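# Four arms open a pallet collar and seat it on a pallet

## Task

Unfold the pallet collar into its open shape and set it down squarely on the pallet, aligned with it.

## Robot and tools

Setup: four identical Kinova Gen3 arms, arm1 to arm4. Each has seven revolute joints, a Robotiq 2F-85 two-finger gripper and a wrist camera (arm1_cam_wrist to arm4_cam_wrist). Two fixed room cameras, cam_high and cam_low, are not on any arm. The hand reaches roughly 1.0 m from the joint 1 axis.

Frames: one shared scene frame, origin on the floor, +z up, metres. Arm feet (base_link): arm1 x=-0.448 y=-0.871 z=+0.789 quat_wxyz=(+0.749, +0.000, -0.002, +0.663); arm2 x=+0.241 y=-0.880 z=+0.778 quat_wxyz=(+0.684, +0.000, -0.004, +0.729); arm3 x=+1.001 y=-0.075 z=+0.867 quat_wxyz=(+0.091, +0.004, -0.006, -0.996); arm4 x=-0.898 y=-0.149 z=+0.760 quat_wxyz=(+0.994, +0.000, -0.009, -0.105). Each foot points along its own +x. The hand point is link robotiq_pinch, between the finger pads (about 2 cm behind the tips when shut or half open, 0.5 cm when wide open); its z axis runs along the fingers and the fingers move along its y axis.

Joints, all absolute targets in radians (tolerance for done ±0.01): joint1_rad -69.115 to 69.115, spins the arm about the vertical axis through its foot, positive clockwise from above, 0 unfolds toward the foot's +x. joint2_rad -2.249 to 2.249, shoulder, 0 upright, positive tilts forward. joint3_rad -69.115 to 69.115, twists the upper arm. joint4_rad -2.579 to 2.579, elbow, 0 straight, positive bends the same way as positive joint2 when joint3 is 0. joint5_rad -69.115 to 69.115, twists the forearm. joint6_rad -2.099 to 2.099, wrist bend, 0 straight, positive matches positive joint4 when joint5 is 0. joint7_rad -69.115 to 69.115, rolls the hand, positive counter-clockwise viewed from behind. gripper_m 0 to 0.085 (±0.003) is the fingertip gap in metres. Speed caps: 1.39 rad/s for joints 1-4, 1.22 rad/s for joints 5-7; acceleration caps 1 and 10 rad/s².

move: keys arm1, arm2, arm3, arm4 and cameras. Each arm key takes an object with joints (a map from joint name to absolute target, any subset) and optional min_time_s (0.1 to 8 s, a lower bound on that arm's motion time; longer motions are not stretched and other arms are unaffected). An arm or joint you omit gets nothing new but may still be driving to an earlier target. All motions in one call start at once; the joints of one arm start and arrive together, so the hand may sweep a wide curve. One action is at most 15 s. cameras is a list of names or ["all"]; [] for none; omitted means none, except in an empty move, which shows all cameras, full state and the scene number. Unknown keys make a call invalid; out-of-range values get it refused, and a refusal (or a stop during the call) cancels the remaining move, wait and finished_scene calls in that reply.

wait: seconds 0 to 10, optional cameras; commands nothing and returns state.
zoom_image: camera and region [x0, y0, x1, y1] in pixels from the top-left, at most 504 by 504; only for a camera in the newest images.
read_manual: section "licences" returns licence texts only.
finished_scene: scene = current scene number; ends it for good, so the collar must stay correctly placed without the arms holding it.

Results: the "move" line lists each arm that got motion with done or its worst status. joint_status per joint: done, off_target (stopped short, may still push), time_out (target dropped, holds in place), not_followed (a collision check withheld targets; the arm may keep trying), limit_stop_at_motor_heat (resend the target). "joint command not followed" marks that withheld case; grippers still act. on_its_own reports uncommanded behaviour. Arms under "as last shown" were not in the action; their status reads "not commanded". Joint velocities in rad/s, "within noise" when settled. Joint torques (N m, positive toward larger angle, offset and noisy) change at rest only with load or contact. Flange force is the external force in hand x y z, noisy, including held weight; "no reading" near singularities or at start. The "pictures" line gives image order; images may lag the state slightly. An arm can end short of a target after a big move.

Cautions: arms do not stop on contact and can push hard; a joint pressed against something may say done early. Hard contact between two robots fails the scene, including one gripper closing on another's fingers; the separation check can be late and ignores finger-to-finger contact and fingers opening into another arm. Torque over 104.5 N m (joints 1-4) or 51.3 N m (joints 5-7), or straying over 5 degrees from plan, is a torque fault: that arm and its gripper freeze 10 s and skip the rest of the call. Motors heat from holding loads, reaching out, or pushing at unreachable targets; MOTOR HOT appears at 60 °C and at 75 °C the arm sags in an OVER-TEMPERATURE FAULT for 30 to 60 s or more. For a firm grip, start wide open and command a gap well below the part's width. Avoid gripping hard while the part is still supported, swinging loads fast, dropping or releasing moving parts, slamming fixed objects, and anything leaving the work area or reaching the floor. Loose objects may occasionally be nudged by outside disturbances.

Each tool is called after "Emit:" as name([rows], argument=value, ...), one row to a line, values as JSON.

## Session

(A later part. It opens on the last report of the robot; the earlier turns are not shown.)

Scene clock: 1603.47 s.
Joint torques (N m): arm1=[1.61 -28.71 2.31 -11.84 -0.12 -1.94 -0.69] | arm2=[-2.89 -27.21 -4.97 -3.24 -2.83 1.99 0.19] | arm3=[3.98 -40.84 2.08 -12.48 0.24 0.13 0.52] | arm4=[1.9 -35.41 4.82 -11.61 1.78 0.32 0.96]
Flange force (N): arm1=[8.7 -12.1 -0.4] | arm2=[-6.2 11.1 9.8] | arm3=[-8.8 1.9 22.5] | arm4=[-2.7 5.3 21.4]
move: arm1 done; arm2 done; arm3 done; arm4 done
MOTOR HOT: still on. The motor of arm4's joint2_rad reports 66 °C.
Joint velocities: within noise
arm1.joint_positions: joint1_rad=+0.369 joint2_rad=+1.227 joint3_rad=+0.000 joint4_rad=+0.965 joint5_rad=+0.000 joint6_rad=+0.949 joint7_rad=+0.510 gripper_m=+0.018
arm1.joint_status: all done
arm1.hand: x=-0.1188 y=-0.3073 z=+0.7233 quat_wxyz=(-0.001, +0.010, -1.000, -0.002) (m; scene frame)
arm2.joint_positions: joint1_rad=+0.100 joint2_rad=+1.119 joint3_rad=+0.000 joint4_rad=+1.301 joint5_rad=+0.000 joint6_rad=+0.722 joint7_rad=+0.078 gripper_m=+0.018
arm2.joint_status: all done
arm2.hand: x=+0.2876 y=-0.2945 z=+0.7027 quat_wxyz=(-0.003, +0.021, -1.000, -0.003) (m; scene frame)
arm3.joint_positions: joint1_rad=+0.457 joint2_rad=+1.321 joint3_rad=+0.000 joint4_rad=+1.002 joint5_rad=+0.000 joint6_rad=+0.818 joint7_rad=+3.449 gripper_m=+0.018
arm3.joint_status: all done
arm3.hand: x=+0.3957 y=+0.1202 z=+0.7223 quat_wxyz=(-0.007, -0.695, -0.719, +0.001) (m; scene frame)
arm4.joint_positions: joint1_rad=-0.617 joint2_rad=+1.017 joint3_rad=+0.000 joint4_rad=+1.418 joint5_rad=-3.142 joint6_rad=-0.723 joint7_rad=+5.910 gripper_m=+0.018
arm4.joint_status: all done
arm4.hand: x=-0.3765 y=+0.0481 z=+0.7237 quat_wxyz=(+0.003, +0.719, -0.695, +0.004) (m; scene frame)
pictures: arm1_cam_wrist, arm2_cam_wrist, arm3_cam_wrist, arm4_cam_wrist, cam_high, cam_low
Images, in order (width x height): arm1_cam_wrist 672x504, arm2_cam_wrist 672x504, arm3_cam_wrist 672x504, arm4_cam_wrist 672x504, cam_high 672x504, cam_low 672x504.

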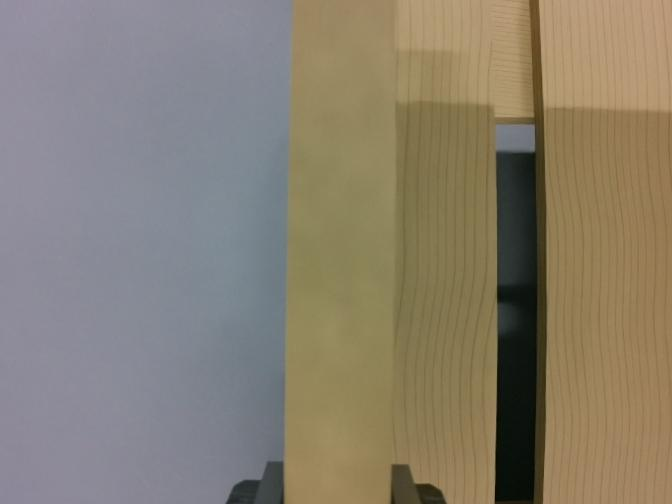

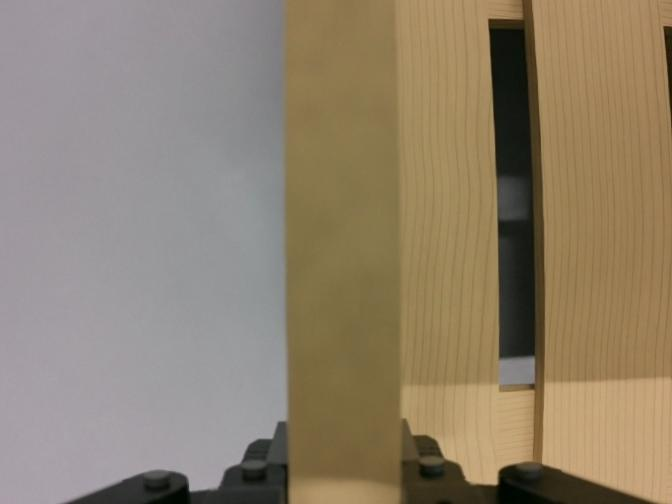

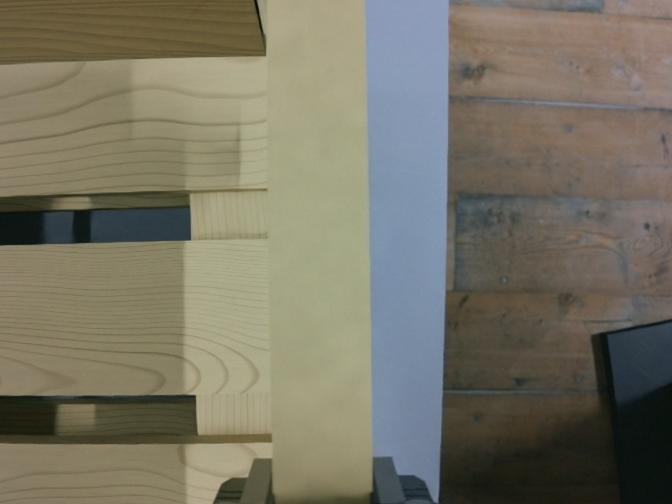

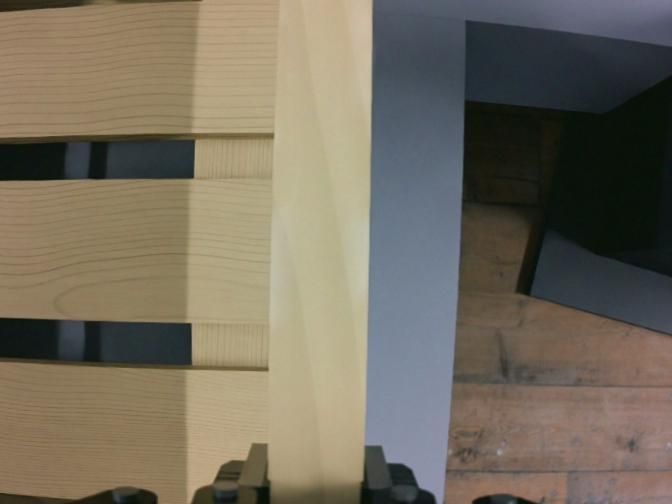

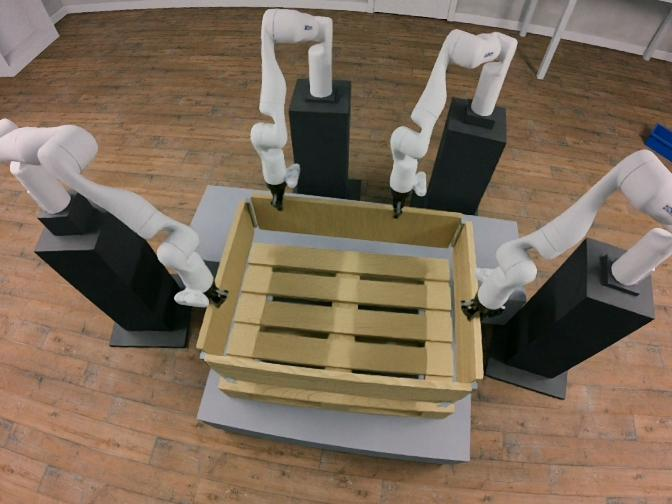

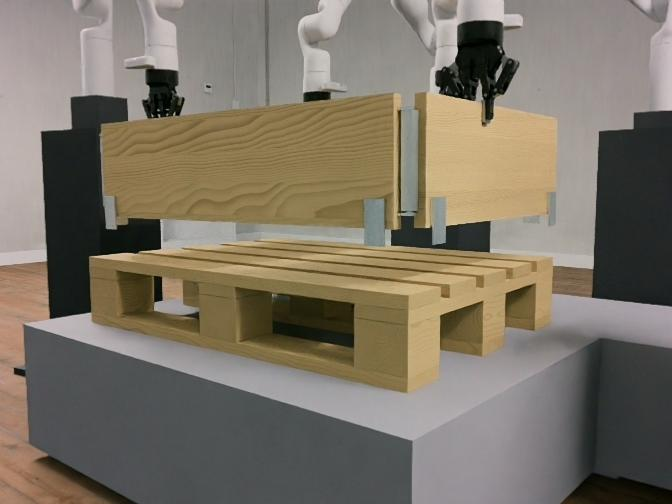

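Emit:
move(arm1={"joints":{"joint1_rad":0.3764,"joint2_rad":1.2805,"joint3_rad":0,"joint4_rad":0.9453,"joint5_rad":0,"joint6_rad":0.9158,"joint7_rad":0.5327},"min_time_s":1.8}, arm2={"joints":{"joint1_rad":0.1076,"joint2_rad":1.1835,"joint3_rad":0,"joint4_rad":1.2633,"joint5_rad":0,"joint6_rad":0.6948,"joint7_rad":0.1005},"min_time_s":1.8}, arm3={"joints":{"joint1_rad":0.4646,"joint2_rad":1.3885,"joint3_rad":0,"joint4_rad":0.9443,"joint5_rad":0,"joint6_rad":0.8088,"joint7_rad":3.4742},"min_time_s":1.8}, arm4={"joints":{"joint1_rad":-0.6090,"joint2_rad":1.0682,"joint3_rad":0,"joint4_rad":1.4265,"joint5_rad":-3.1416,"joint6_rad":-0.6635,"joint7_rad":5.9349},"min_time_s":1.8}, cameras=["all"])

Emit:
zoom_image(camera="cam_high", region=[180, 300, 500, 440])

Emit:
zoom_image(camera="cam_low", region=[330, 200, 582, 320])

Emit:
zoom_image(camera="cam_low", region=[70, 200, 322, 320])

Scene clock: 1742.93 s.
Joint torques (N m): arm1=[0.64 -30.07 1.62 -10.59 -0.43 -0.74 -0.74] | arm2=[-1.35 -26.19 -3.2 -3.95 -1.94 1.15 0.3] | arm3=[3.45 -39.75 1.62 -10.24 0.15 1.58 0.7] | arm4=[0.32 -33.69 2.97 -9.06 1.1 -0.56 1.12]
Flange force (N): arm1=[5.1 -8.8 3.1] | arm2=[-3.1 7.4 6.1] | arm3=[-6.9 -1.9 23.2] | arm4=[-1.2 1.7 19.7]
move: arm1 done; arm2 done; arm3 done; arm4 done
MOTOR HOT: still on. The motor of arm4's joint2_rad reports 62 °C.
Joint velocities: within noise
arm1.joint_positions: joint1_rad=+0.376 joint2_rad=+1.280 joint3_rad=+0.000 joint4_rad=+0.945 joint5_rad=+0.000 joint6_rad=+0.916 joint7_rad=+0.533 gripper_m=+0.018
arm1.joint_status: all done
arm1.hand: x=-0.1140 y=-0.3091 z=+0.6938 quat_wxyz=(-0.001, +0.018, -1.000, -0.002) (m; scene frame)
arm2.joint_positions: joint1_rad=+0.108 joint2_rad=+1.184 joint3_rad=+0.000 joint4_rad=+1.263 joint5_rad=+0.000 joint6_rad=+0.695 joint7_rad=+0.100 gripper_m=+0.018
arm2.joint_status: all done
arm2.hand: x=+0.2925 y=-0.2902 z=+0.6723 quat_wxyz=(-0.003, +0.028, -1.000, -0.003) (m; scene frame)
arm3.joint_positions: joint1_rad=+0.465 joint2_rad=+1.388 joint3_rad=+0.000 joint4_rad=+0.944 joint5_rad=+0.000 joint6_rad=+0.809 joint7_rad=+3.474 gripper_m=+0.018
arm3.joint_status: all done
arm3.hand: x=+0.3937 y=+0.1258 z=+0.6926 quat_wxyz=(-0.007, -0.689, -0.724, +0.001) (m; scene frame)
arm4.joint_positions: joint1_rad=-0.609 joint2_rad=+1.068 joint3_rad=+0.000 joint4_rad=+1.426 joint5_rad=-3.142 joint6_rad=-0.664 joint7_rad=+5.935 gripper_m=+0.018
arm4.joint_status: all done
arm4.hand: x=-0.3780 y=+0.0426 z=+0.6934 quat_wxyz=(+0.003, +0.724, -0.689, +0.004) (m; scene frame)
pictures: arm1_cam_wrist, arm2_cam_wrist, arm3_cam_wrist, arm4_cam_wrist, cam_high, cam_low
Images, in order (width x height): arm1_cam_wrist 672x504, arm2_cam_wrist 672x504, arm3_cam_wrist 672x504, arm4_cam_wrist 672x504, cam_high 672x504, cam_low 672x504.

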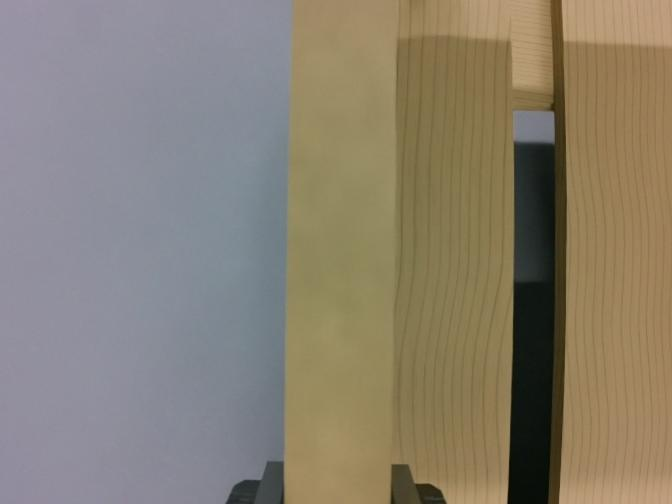

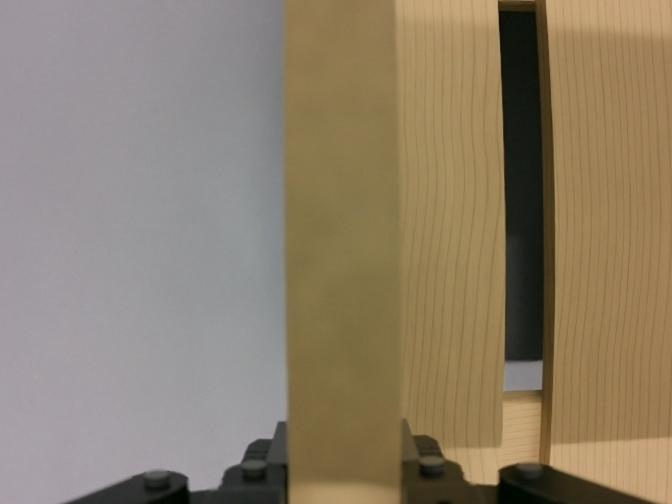

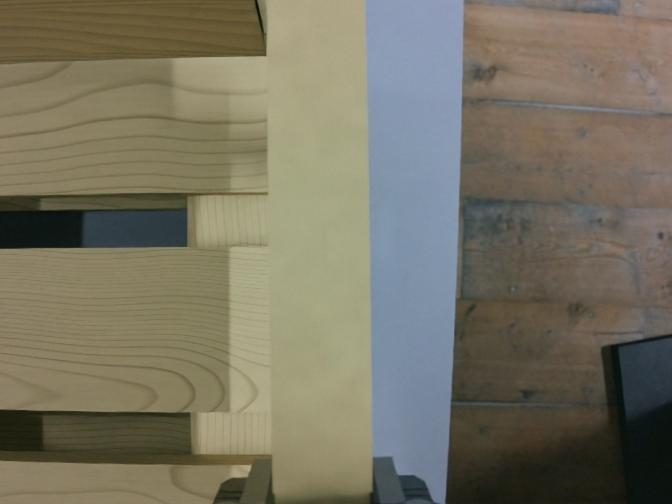

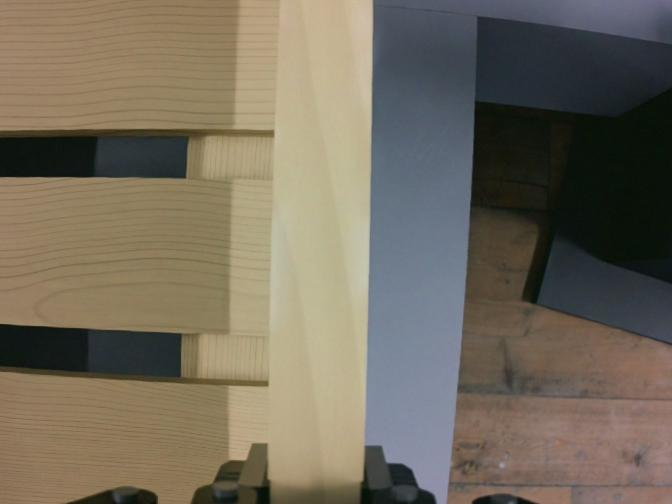

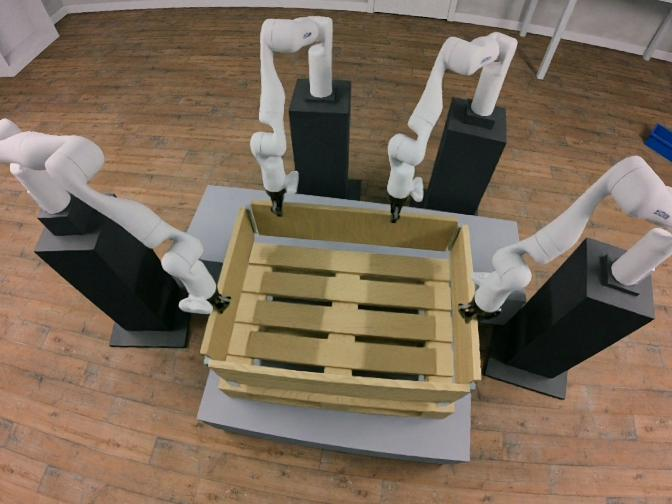

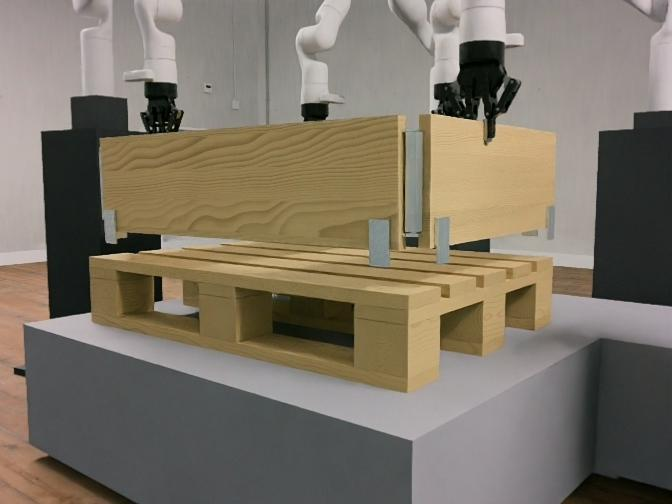

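Scaled by 1.575 from the camera's 672x504 image, which has a finer 960x720 frame.

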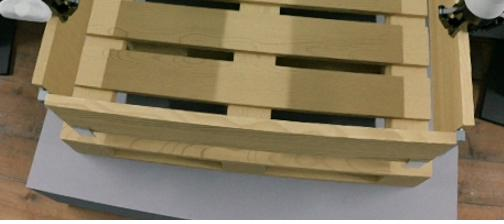

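Scaled by 2.000 from the camera's 672x504 image, which has a finer 960x720 frame.

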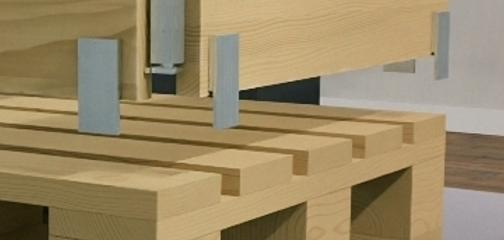

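Scaled by 2.000 from the camera's 672x504 image, which has a finer 960x720 frame.

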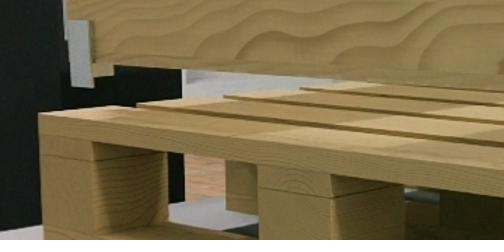

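Emit:
move(arm1={"joints":{"joint1_rad":0.3755,"joint2_rad":1.3471,"joint3_rad":0,"joint4_rad":0.8976,"joint5_rad":0,"joint6_rad":0.8969,"joint7_rad":0.5305},"min_time_s":1.8}, arm2={"joints":{"joint1_rad":0.1087,"joint2_rad":1.2502,"joint3_rad":0,"joint4_rad":1.2245,"joint5_rad":0,"joint6_rad":0.6669,"joint7_rad":0.1003},"min_time_s":1.8}, arm3={"joints":{"joint1_rad":0.4689,"joint2_rad":1.4561,"joint3_rad":0,"joint4_rad":0.8937,"joint5_rad":0,"joint6_rad":0.7918,"joint7_rad":3.4772},"min_time_s":1.8}, arm4={"joints":{"joint1_rad":-0.6137,"joint2_rad":1.1337,"joint3_rad":0,"joint4_rad":1.4005,"joint5_rad":-3.1416,"joint6_rad":-0.6239,"joint7_rad":5.9289},"min_time_s":1.8}, cameras=["all"])

Emit:
zoom_image(camera="cam_high", region=[180, 330, 500, 440])

Emit:
zoom_image(camera="cam_low", region=[330, 220, 582, 320])

Emit:
zoom_image(camera="cam_low", region=[70, 200, 322, 320])

Scene clock: 1849.00 s.
Joint torques (N m): arm1=[1.62 -31.41 2.14 -11.39 -0.28 -1.25 -0.85] | arm2=[-2.14 -27.73 -4.1 -5.35 -2.27 0.29 0.14] | arm3=[1.33 -40.53 -0.26 -11.59 -0.71 0.36 0.48] | arm4=[1.7 -34.88 4.5 -10.25 1.38 0.49 0.92]
Flange force (N): arm1=[7.2 -9.5 3.3] | arm2=[-4.3 4.3 6.6] | arm3=[-4.6 2.3 21.5] | arm4=[-2.2 5.3 18.8]
move: arm1 done; arm2 done; arm3 done; arm4 done
MOTOR HOT: cleared for the motors of arm4.
Joint velocities: within noise
arm1.joint_positions: joint1_rad=+0.375 joint2_rad=+1.347 joint3_rad=+0.000 joint4_rad=+0.898 joint5_rad=+0.000 joint6_rad=+0.897 joint7_rad=+0.530 gripper_m=+0.018
arm1.joint_status: all done
arm1.hand: x=-0.1128 y=-0.3057 z=+0.6620 quat_wxyz=(-0.001, +0.017, -1.000, -0.001) (m; scene frame)
arm2.joint_positions: joint1_rad=+0.109 joint2_rad=+1.250 joint3_rad=+0.000 joint4_rad=+1.225 joint5_rad=+0.000 joint6_rad=+0.667 joint7_rad=+0.100 gripper_m=+0.018
arm2.joint_status: all done
arm2.hand: x=+0.2935 y=-0.2871 z=+0.6405 quat_wxyz=(-0.003, +0.027, -1.000, -0.003) (m; scene frame)
arm3.joint_positions: joint1_rad=+0.469 joint2_rad=+1.456 joint3_rad=+0.000 joint4_rad=+0.894 joint5_rad=+0.000 joint6_rad=+0.792 joint7_rad=+3.477 gripper_m=+0.018
arm3.joint_status: all done
arm3.hand: x=+0.3943 y=+0.1282 z=+0.6606 quat_wxyz=(-0.007, -0.690, -0.724, +0.001) (m; scene frame)
arm4.joint_positions: joint1_rad=-0.614 joint2_rad=+1.134 joint3_rad=+0.000 joint4_rad=+1.401 joint5_rad=-3.142 joint6_rad=-0.624 joint7_rad=+5.929 gripper_m=+0.018
arm4.joint_status: all done
arm4.hand: x=-0.3761 y=+0.0459 z=+0.6616 quat_wxyz=(+0.003, +0.724, -0.690, +0.004) (m; scene frame)
pictures: arm1_cam_wrist, arm2_cam_wrist, arm3_cam_wrist, arm4_cam_wrist, cam_high, cam_low
Images, in order (width x height): arm1_cam_wrist 672x504, arm2_cam_wrist 672x504, arm3_cam_wrist 672x504, arm4_cam_wrist 672x504, cam_high 672x504, cam_low 672x504.

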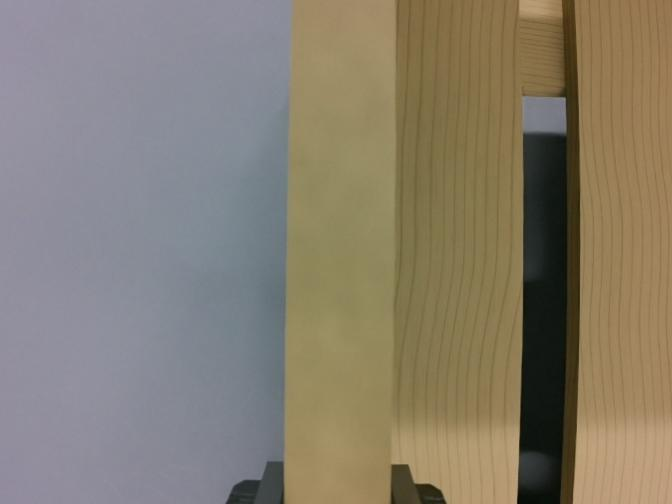

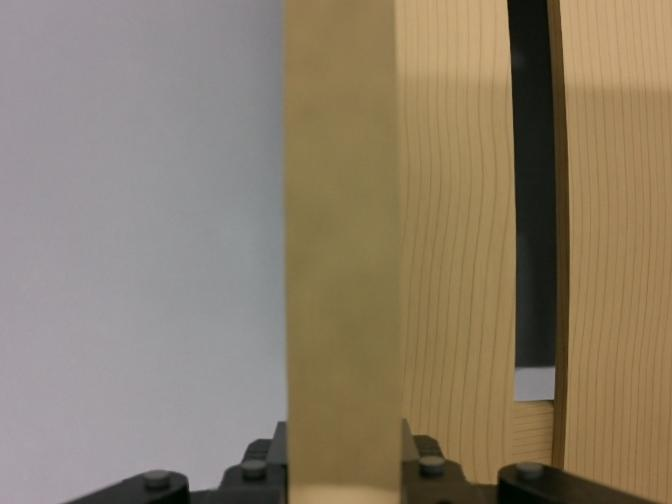

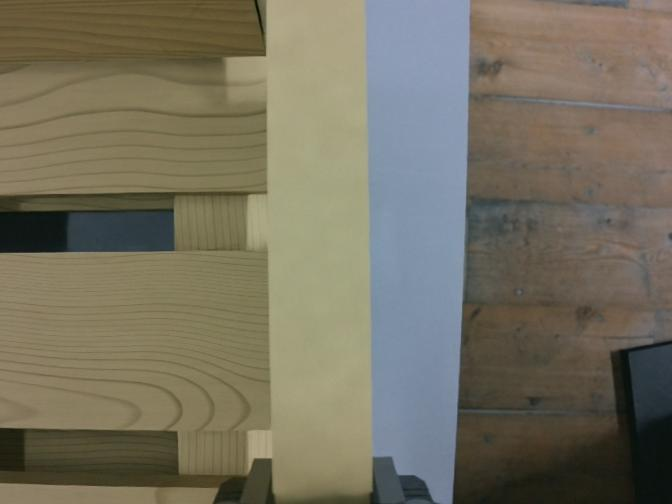

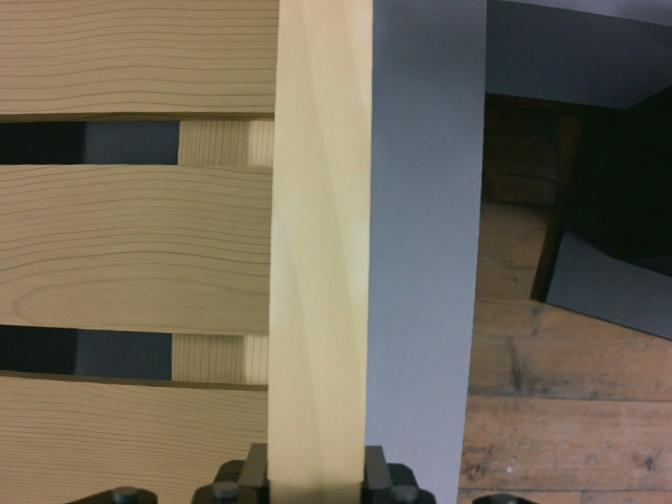

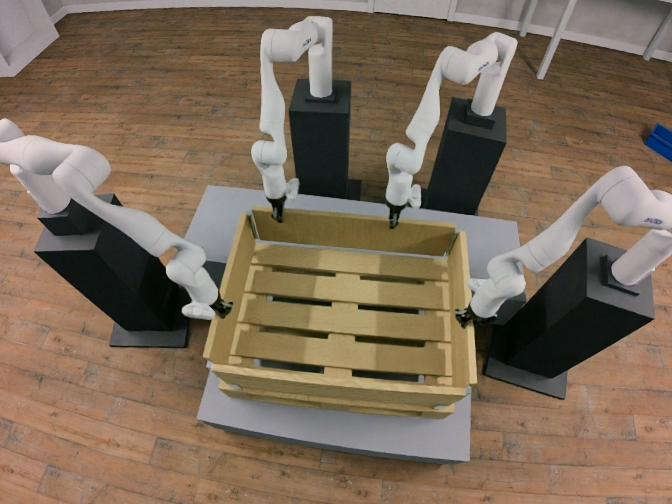

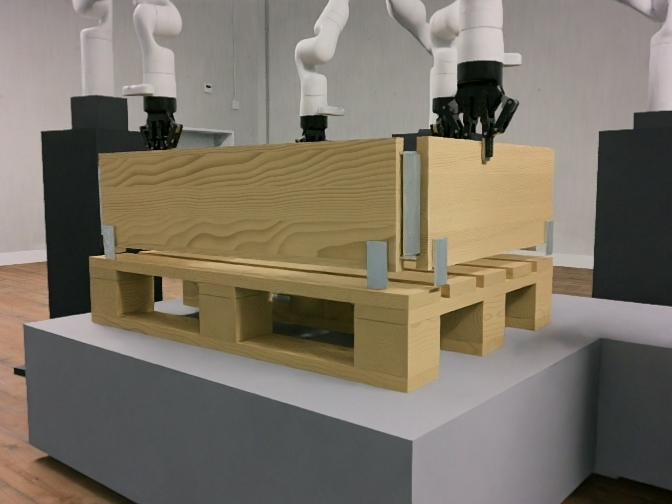

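Scaled by 1.575 from the camera's 672x504 image, which has a finer 960x720 frame.

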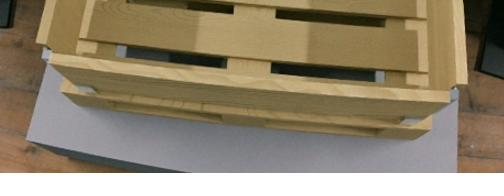

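Scaled by 2.000 from the camera's 672x504 image, which has a finer 960x720 frame.

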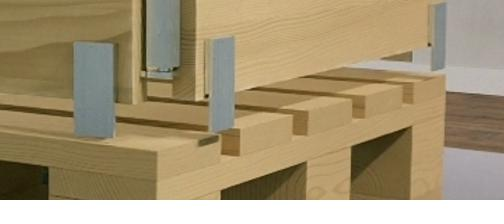

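Scaled by 2.000 from the camera's 672x504 image, which has a finer 960x720 frame.

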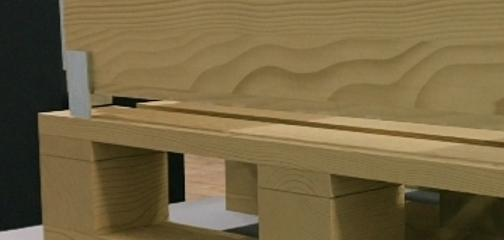

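Emit:
zoom_image(camera="cam_high", region=[195, 350, 295, 425])

Emit:
zoom_image(camera="cam_high", region=[395, 360, 495, 435])

Emit:
zoom_image(camera="cam_low", region=[350, 225, 470, 315])

Emit:
zoom_image(camera="cam_low", region=[80, 210, 180, 285])

Emit:
zoom_image(camera="cam_low", region=[500, 205, 600, 280])

Scaled by 5.040 from the camera's 672x504 image, which has a finer 960x720 frame.

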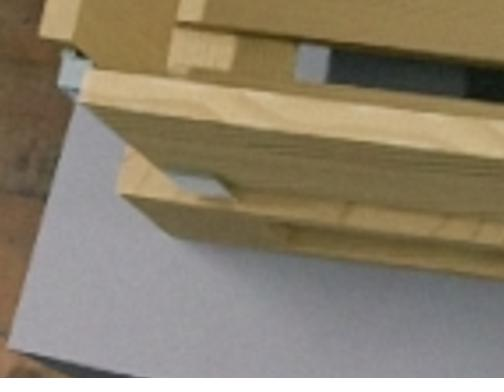

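Scaled by 5.040 from the camera's 672x504 image, which has a finer 960x720 frame.

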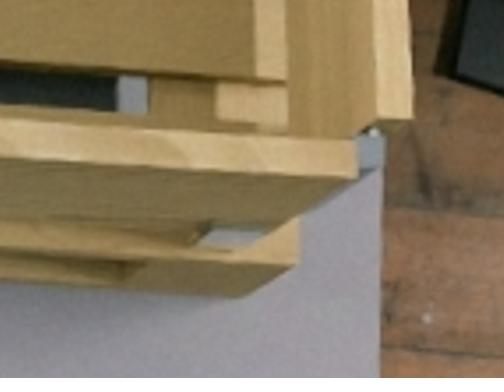

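Scaled by 4.200 from the camera's 672x504 image, which has a finer 960x720 frame.

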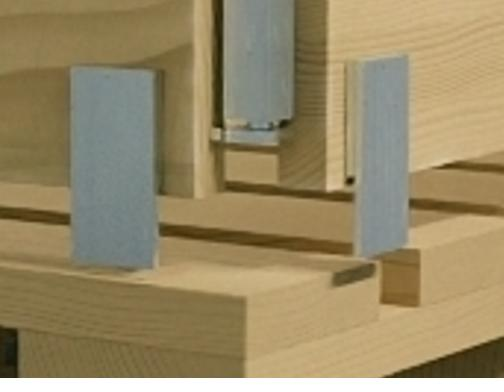

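Scaled by 5.040 from the camera's 672x504 image, which has a finer 960x720 frame.

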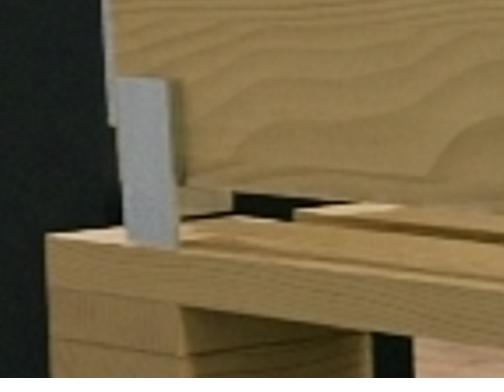

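Scaled by 5.040 from the camera's 672x504 image, which has a finer 960x720 frame.

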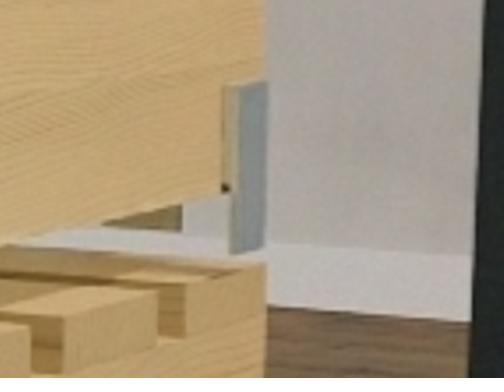

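Emit:
move(arm1={"joints":{"joint1_rad":0.3750,"joint2_rad":1.3591,"joint3_rad":0,"joint4_rad":0.8856,"joint5_rad":0,"joint6_rad":0.8969,"joint7_rad":0.5293},"min_time_s":1.2}, arm2={"joints":{"joint1_rad":0.1093,"joint2_rad":1.2612,"joint3_rad":0,"joint4_rad":1.2162,"joint5_rad":0,"joint6_rad":0.6642,"joint7_rad":0.1002},"min_time_s":1.2}, arm3={"joints":{"joint1_rad":0.4713,"joint2_rad":1.4658,"joint3_rad":0,"joint4_rad":0.8889,"joint5_rad":0,"joint6_rad":0.7869,"joint7_rad":3.4789},"min_time_s":1.2}, arm4={"joints":{"joint1_rad":-0.6164,"joint2_rad":1.1444,"joint3_rad":0,"joint4_rad":1.3950,"joint5_rad":-3.1416,"joint6_rad":-0.6187,"joint7_rad":5.9255},"min_time_s":1.2}, cameras=["cam_high","cam_low"])

Emit:
zoom_image(camera="cam_low", region=[350, 225, 470, 315])

Emit:
zoom_image(camera="cam_low", region=[80, 210, 180, 285])

Emit:
zoom_image(camera="cam_low", region=[500, 205, 600, 280])

Scene clock: 1936.33 s.
Joint torques (N m): arm1=[1.63 -31.77 2.49 -10.5 0.03 -0.26 -0.71] | arm2=[-1.07 -30.49 -2.94 -3.11 -1.82 2.64 0.26] | arm3=[6.1 -21.6 3.16 -8.53 0.68 -2.29 0.3] | arm4=[0.6 -30.67 3.24 -11.56 0.88 2.48 0.75]
Flange force (N): arm1=[6.1 -7.5 5.5] | arm2=[-3.3 11.7 16.6] | arm3=[-15.6 10.5 -15.3] | arm4=[1.9 10.4 6.8]
move: arm1 done; arm2 done; arm3 done; arm4 done
Joint velocities: within noise
arm1.joint_positions: joint1_rad=+0.375 joint2_rad=+1.359 joint3_rad=+0.000 joint4_rad=+0.886 joint5_rad=+0.000 joint6_rad=+0.897 joint7_rad=+0.529 gripper_m=+0.018
arm1.joint_status: all done
arm1.hand: x=-0.1125 y=-0.3045 z=+0.6571 quat_wxyz=(-0.001, +0.017, -1.000, -0.002) (m; scene frame)
arm2.joint_positions: joint1_rad=+0.109 joint2_rad=+1.261 joint3_rad=+0.000 joint4_rad=+1.216 joint5_rad=+0.000 joint6_rad=+0.664 joint7_rad=+0.100 gripper_m=+0.018
arm2.joint_status: all done
arm2.hand: x=+0.2939 y=-0.2864 z=+0.6356 quat_wxyz=(-0.003, +0.027, -1.000, -0.003) (m; scene frame)
arm3.joint_positions: joint1_rad=+0.471 joint2_rad=+1.466 joint3_rad=+0.000 joint4_rad=+0.889 joint5_rad=+0.000 joint6_rad=+0.787 joint7_rad=+3.479 gripper_m=+0.018
arm3.joint_status: all done
arm3.hand: x=+0.3955 y=+0.1294 z=+0.6554 quat_wxyz=(-0.007, -0.690, -0.724, +0.001) (m; scene frame)
arm4.joint_positions: joint1_rad=-0.616 joint2_rad=+1.144 joint3_rad=+0.000 joint4_rad=+1.395 joint5_rad=-3.142 joint6_rad=-0.619 joint7_rad=+5.926 gripper_m=+0.018
arm4.joint_status: all done
arm4.hand: x=-0.3760 y=+0.0475 z=+0.6565 quat_wxyz=(+0.003, +0.724, -0.690, +0.004) (m; scene frame)
pictures: cam_high, cam_low
Images, in order (width x height): cam_high 672x504, cam_low 672x504.

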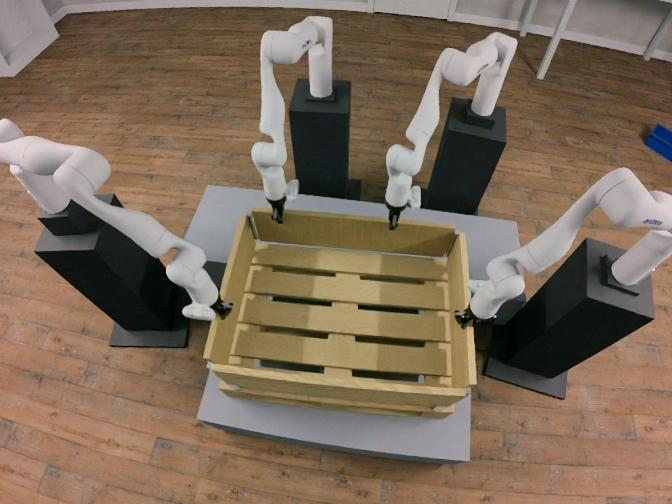

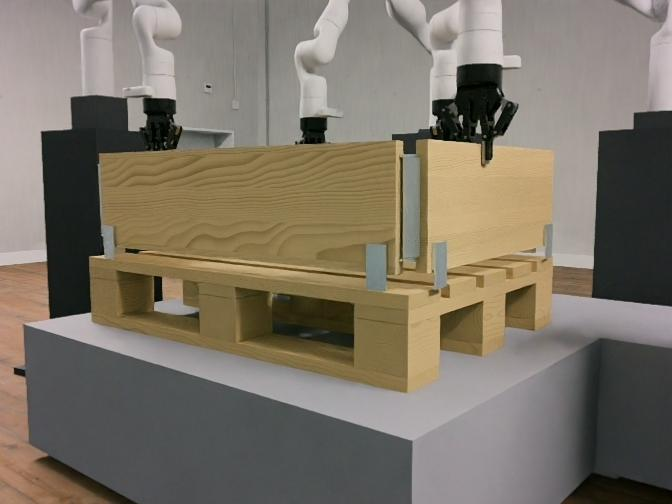

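Scaled by 4.200 from the camera's 672x504 image, which has a finer 960x720 frame.

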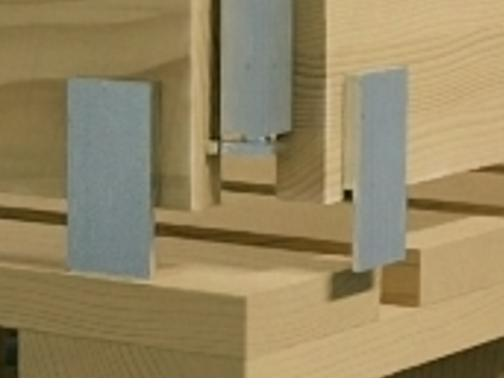

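Scaled by 5.040 from the camera's 672x504 image, which has a finer 960x720 frame.

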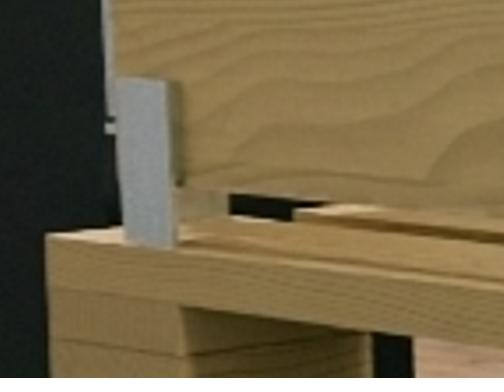

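Scaled by 5.040 from the camera's 672x504 image, which has a finer 960x720 frame.

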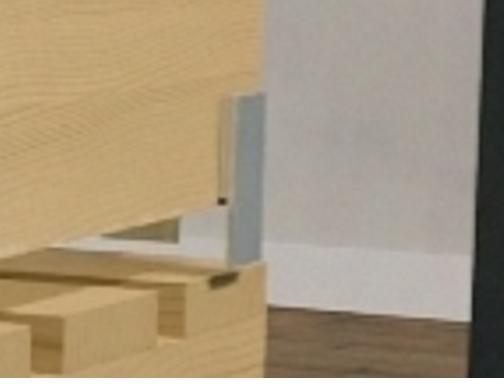

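Emit:
move(arm1={"joints":{"joint1_rad":0.3641,"joint2_rad":1.3577,"joint3_rad":0,"joint4_rad":0.8616,"joint5_rad":0,"joint6_rad":0.9223,"joint7_rad":0.5264},"min_time_s":1.2}, arm2={"joints":{"joint1_rad":0.1019,"joint2_rad":1.2647,"joint3_rad":0,"joint4_rad":1.1703,"joint5_rad":0,"joint6_rad":0.7066,"joint7_rad":0.1008},"min_time_s":1.2}, arm3={"joints":{"joint1_rad":0.4889,"joint2_rad":1.4601,"joint3_rad":0,"joint4_rad":0.8731,"joint5_rad":0,"joint6_rad":0.8084,"joint7_rad":3.4878},"min_time_s":1.2}, arm4={"joints":{"joint1_rad":-0.6264,"joint2_rad":1.1326,"joint3_rad":0,"joint4_rad":1.3921,"joint5_rad":-3.1416,"joint6_rad":-0.6334,"joint7_rad":5.9068},"min_time_s":1.2}, cameras=["all"])

Emit:
zoom_image(camera="cam_low", region=[350, 225, 470, 315])

Emit:
zoom_image(camera="cam_low", region=[80, 210, 180, 285])

Emit:
zoom_image(camera="cam_high", region=[195, 350, 295, 425])

Emit:
zoom_image(camera="cam_high", region=[395, 360, 495, 435])

Scene clock: 1980.83 s.
Joint torques (N m): arm1=[0.95 -29.46 1.72 -10.66 -0.33 -1.2 -0.78] | arm2=[-1.56 -28.89 -3.51 -4.7 -2.2 1.22 0.22] | arm3=[3.85 -38.83 2.21 -10.01 0.45 1.38 0.54] | arm4=[0.98 -34.26 3.65 -8.32 1.12 -0.99 0.92]
Flange force (N): arm1=[6.4 -10.2 0.1] | arm2=[-3.6 7.6 9.9] | arm3=[-7.3 -1.6 20.9] | arm4=[-2.0 1.6 20.6]
move: arm1 done; arm2 done; arm3 done; arm4 done
Joint velocities: within noise
arm1.joint_positions: joint1_rad=+0.364 joint2_rad=+1.358 joint3_rad=+0.000 joint4_rad=+0.862 joint5_rad=+0.000 joint6_rad=+0.922 joint7_rad=+0.526 gripper_m=+0.018
arm1.joint_status: all done
arm1.hand: x=-0.1165 y=-0.2967 z=+0.6640 quat_wxyz=(-0.001, +0.021, -1.000, -0.002) (m; scene frame)
arm2.joint_positions: joint1_rad=+0.102 joint2_rad=+1.265 joint3_rad=+0.000 joint4_rad=+1.170 joint5_rad=+0.000 joint6_rad=+0.707 joint7_rad=+0.101 gripper_m=+0.018
arm2.joint_status: all done
arm2.hand: x=+0.2899 y=-0.2753 z=+0.6426 quat_wxyz=(-0.003, +0.031, -1.000, -0.003) (m; scene frame)
arm3.joint_positions: joint1_rad=+0.489 joint2_rad=+1.460 joint3_rad=+0.000 joint4_rad=+0.873 joint5_rad=+0.000 joint6_rad=+0.808 joint7_rad=+3.488 gripper_m=+0.018
arm3.joint_status: all done
arm3.hand: x=+0.3949 y=+0.1415 z=+0.6625 quat_wxyz=(-0.007, -0.693, -0.721, +0.001) (m; scene frame)
arm4.joint_positions: joint1_rad=-0.626 joint2_rad=+1.133 joint3_rad=+0.000 joint4_rad=+1.392 joint5_rad=-3.142 joint6_rad=-0.633 joint7_rad=+5.907 gripper_m=+0.018
arm4.joint_status: all done
arm4.hand: x=-0.3766 y=+0.0534 z=+0.6637 quat_wxyz=(+0.003, +0.721, -0.693, +0.004) (m; scene frame)
pictures: arm1_cam_wrist, arm2_cam_wrist, arm3_cam_wrist, arm4_cam_wrist, cam_high, cam_low
Images, in order (width x height): arm1_cam_wrist 672x504, arm2_cam_wrist 672x504, arm3_cam_wrist 672x504, arm4_cam_wrist 672x504, cam_high 672x504, cam_low 672x504.

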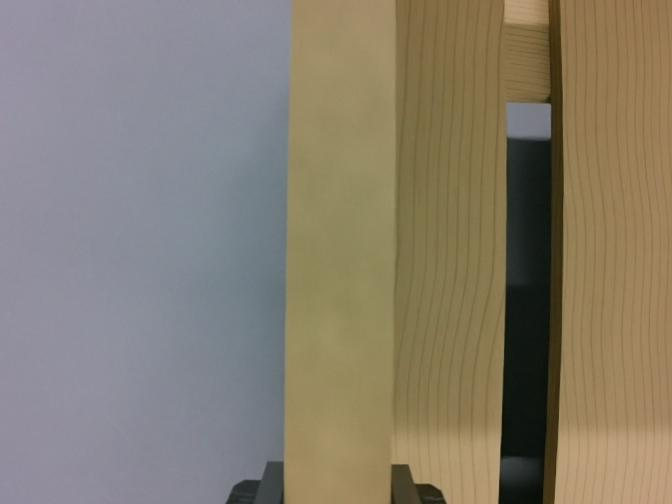

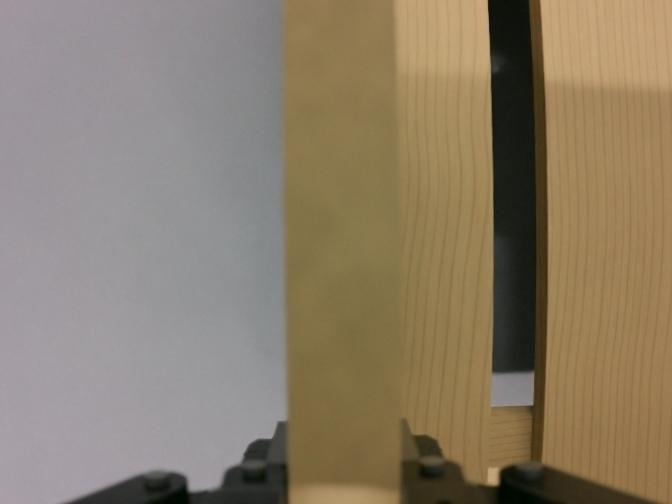

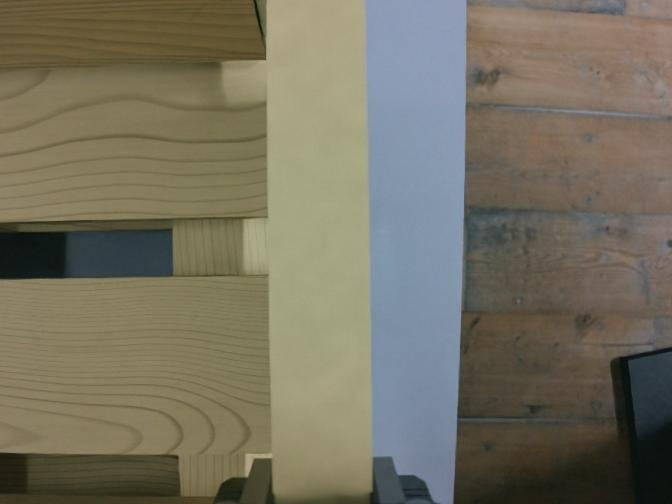

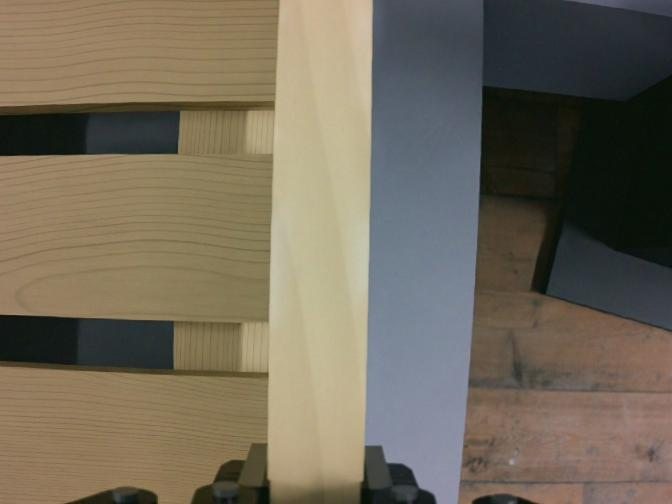

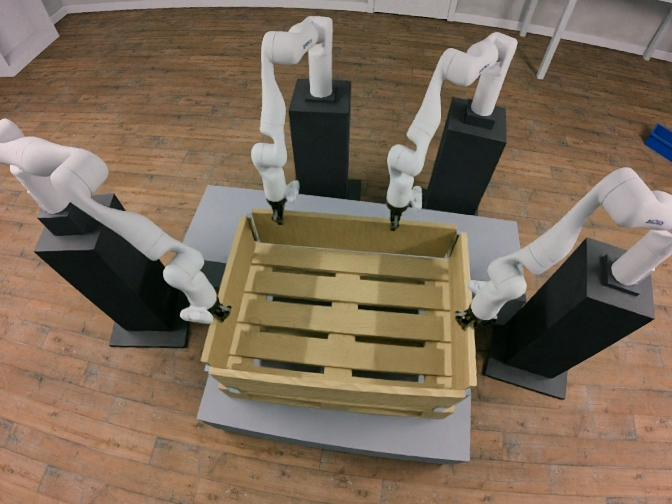

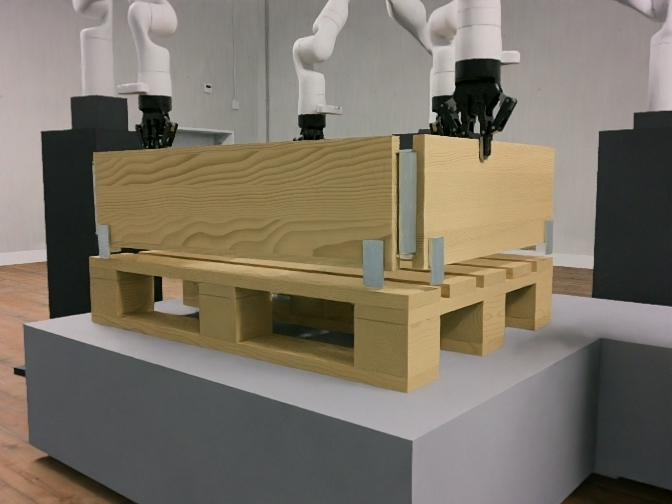

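Scaled by 4.200 from the camera's 672x504 image, which has a finer 960x720 frame.

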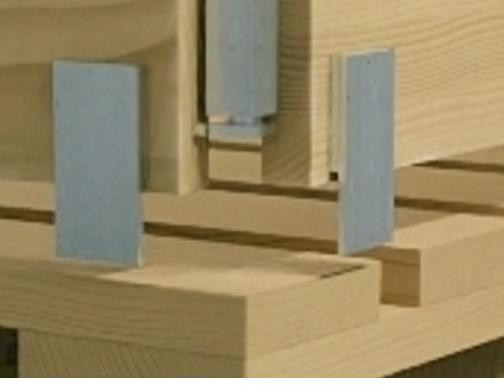

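Scaled by 5.040 from the camera's 672x504 image, which has a finer 960x720 frame.

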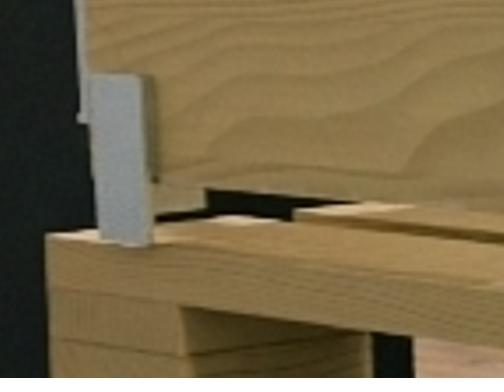

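Scaled by 5.040 from the camera's 672x504 image, which has a finer 960x720 frame.

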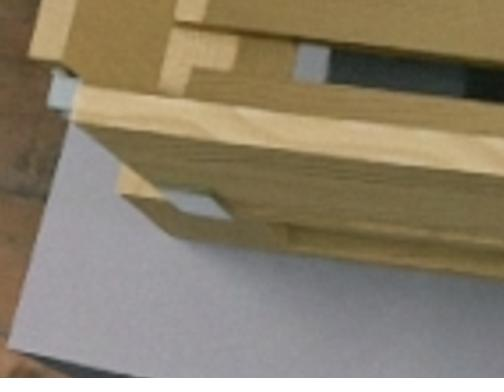

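Scaled by 5.040 from the camera's 672x504 image, which has a finer 960x720 frame.

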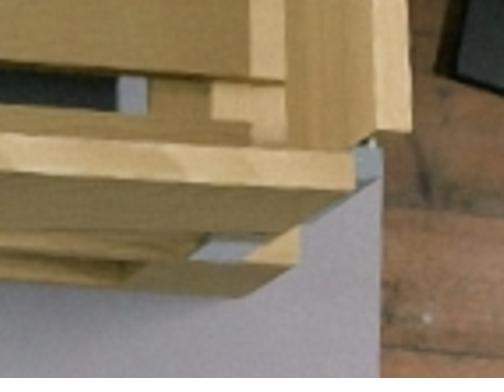

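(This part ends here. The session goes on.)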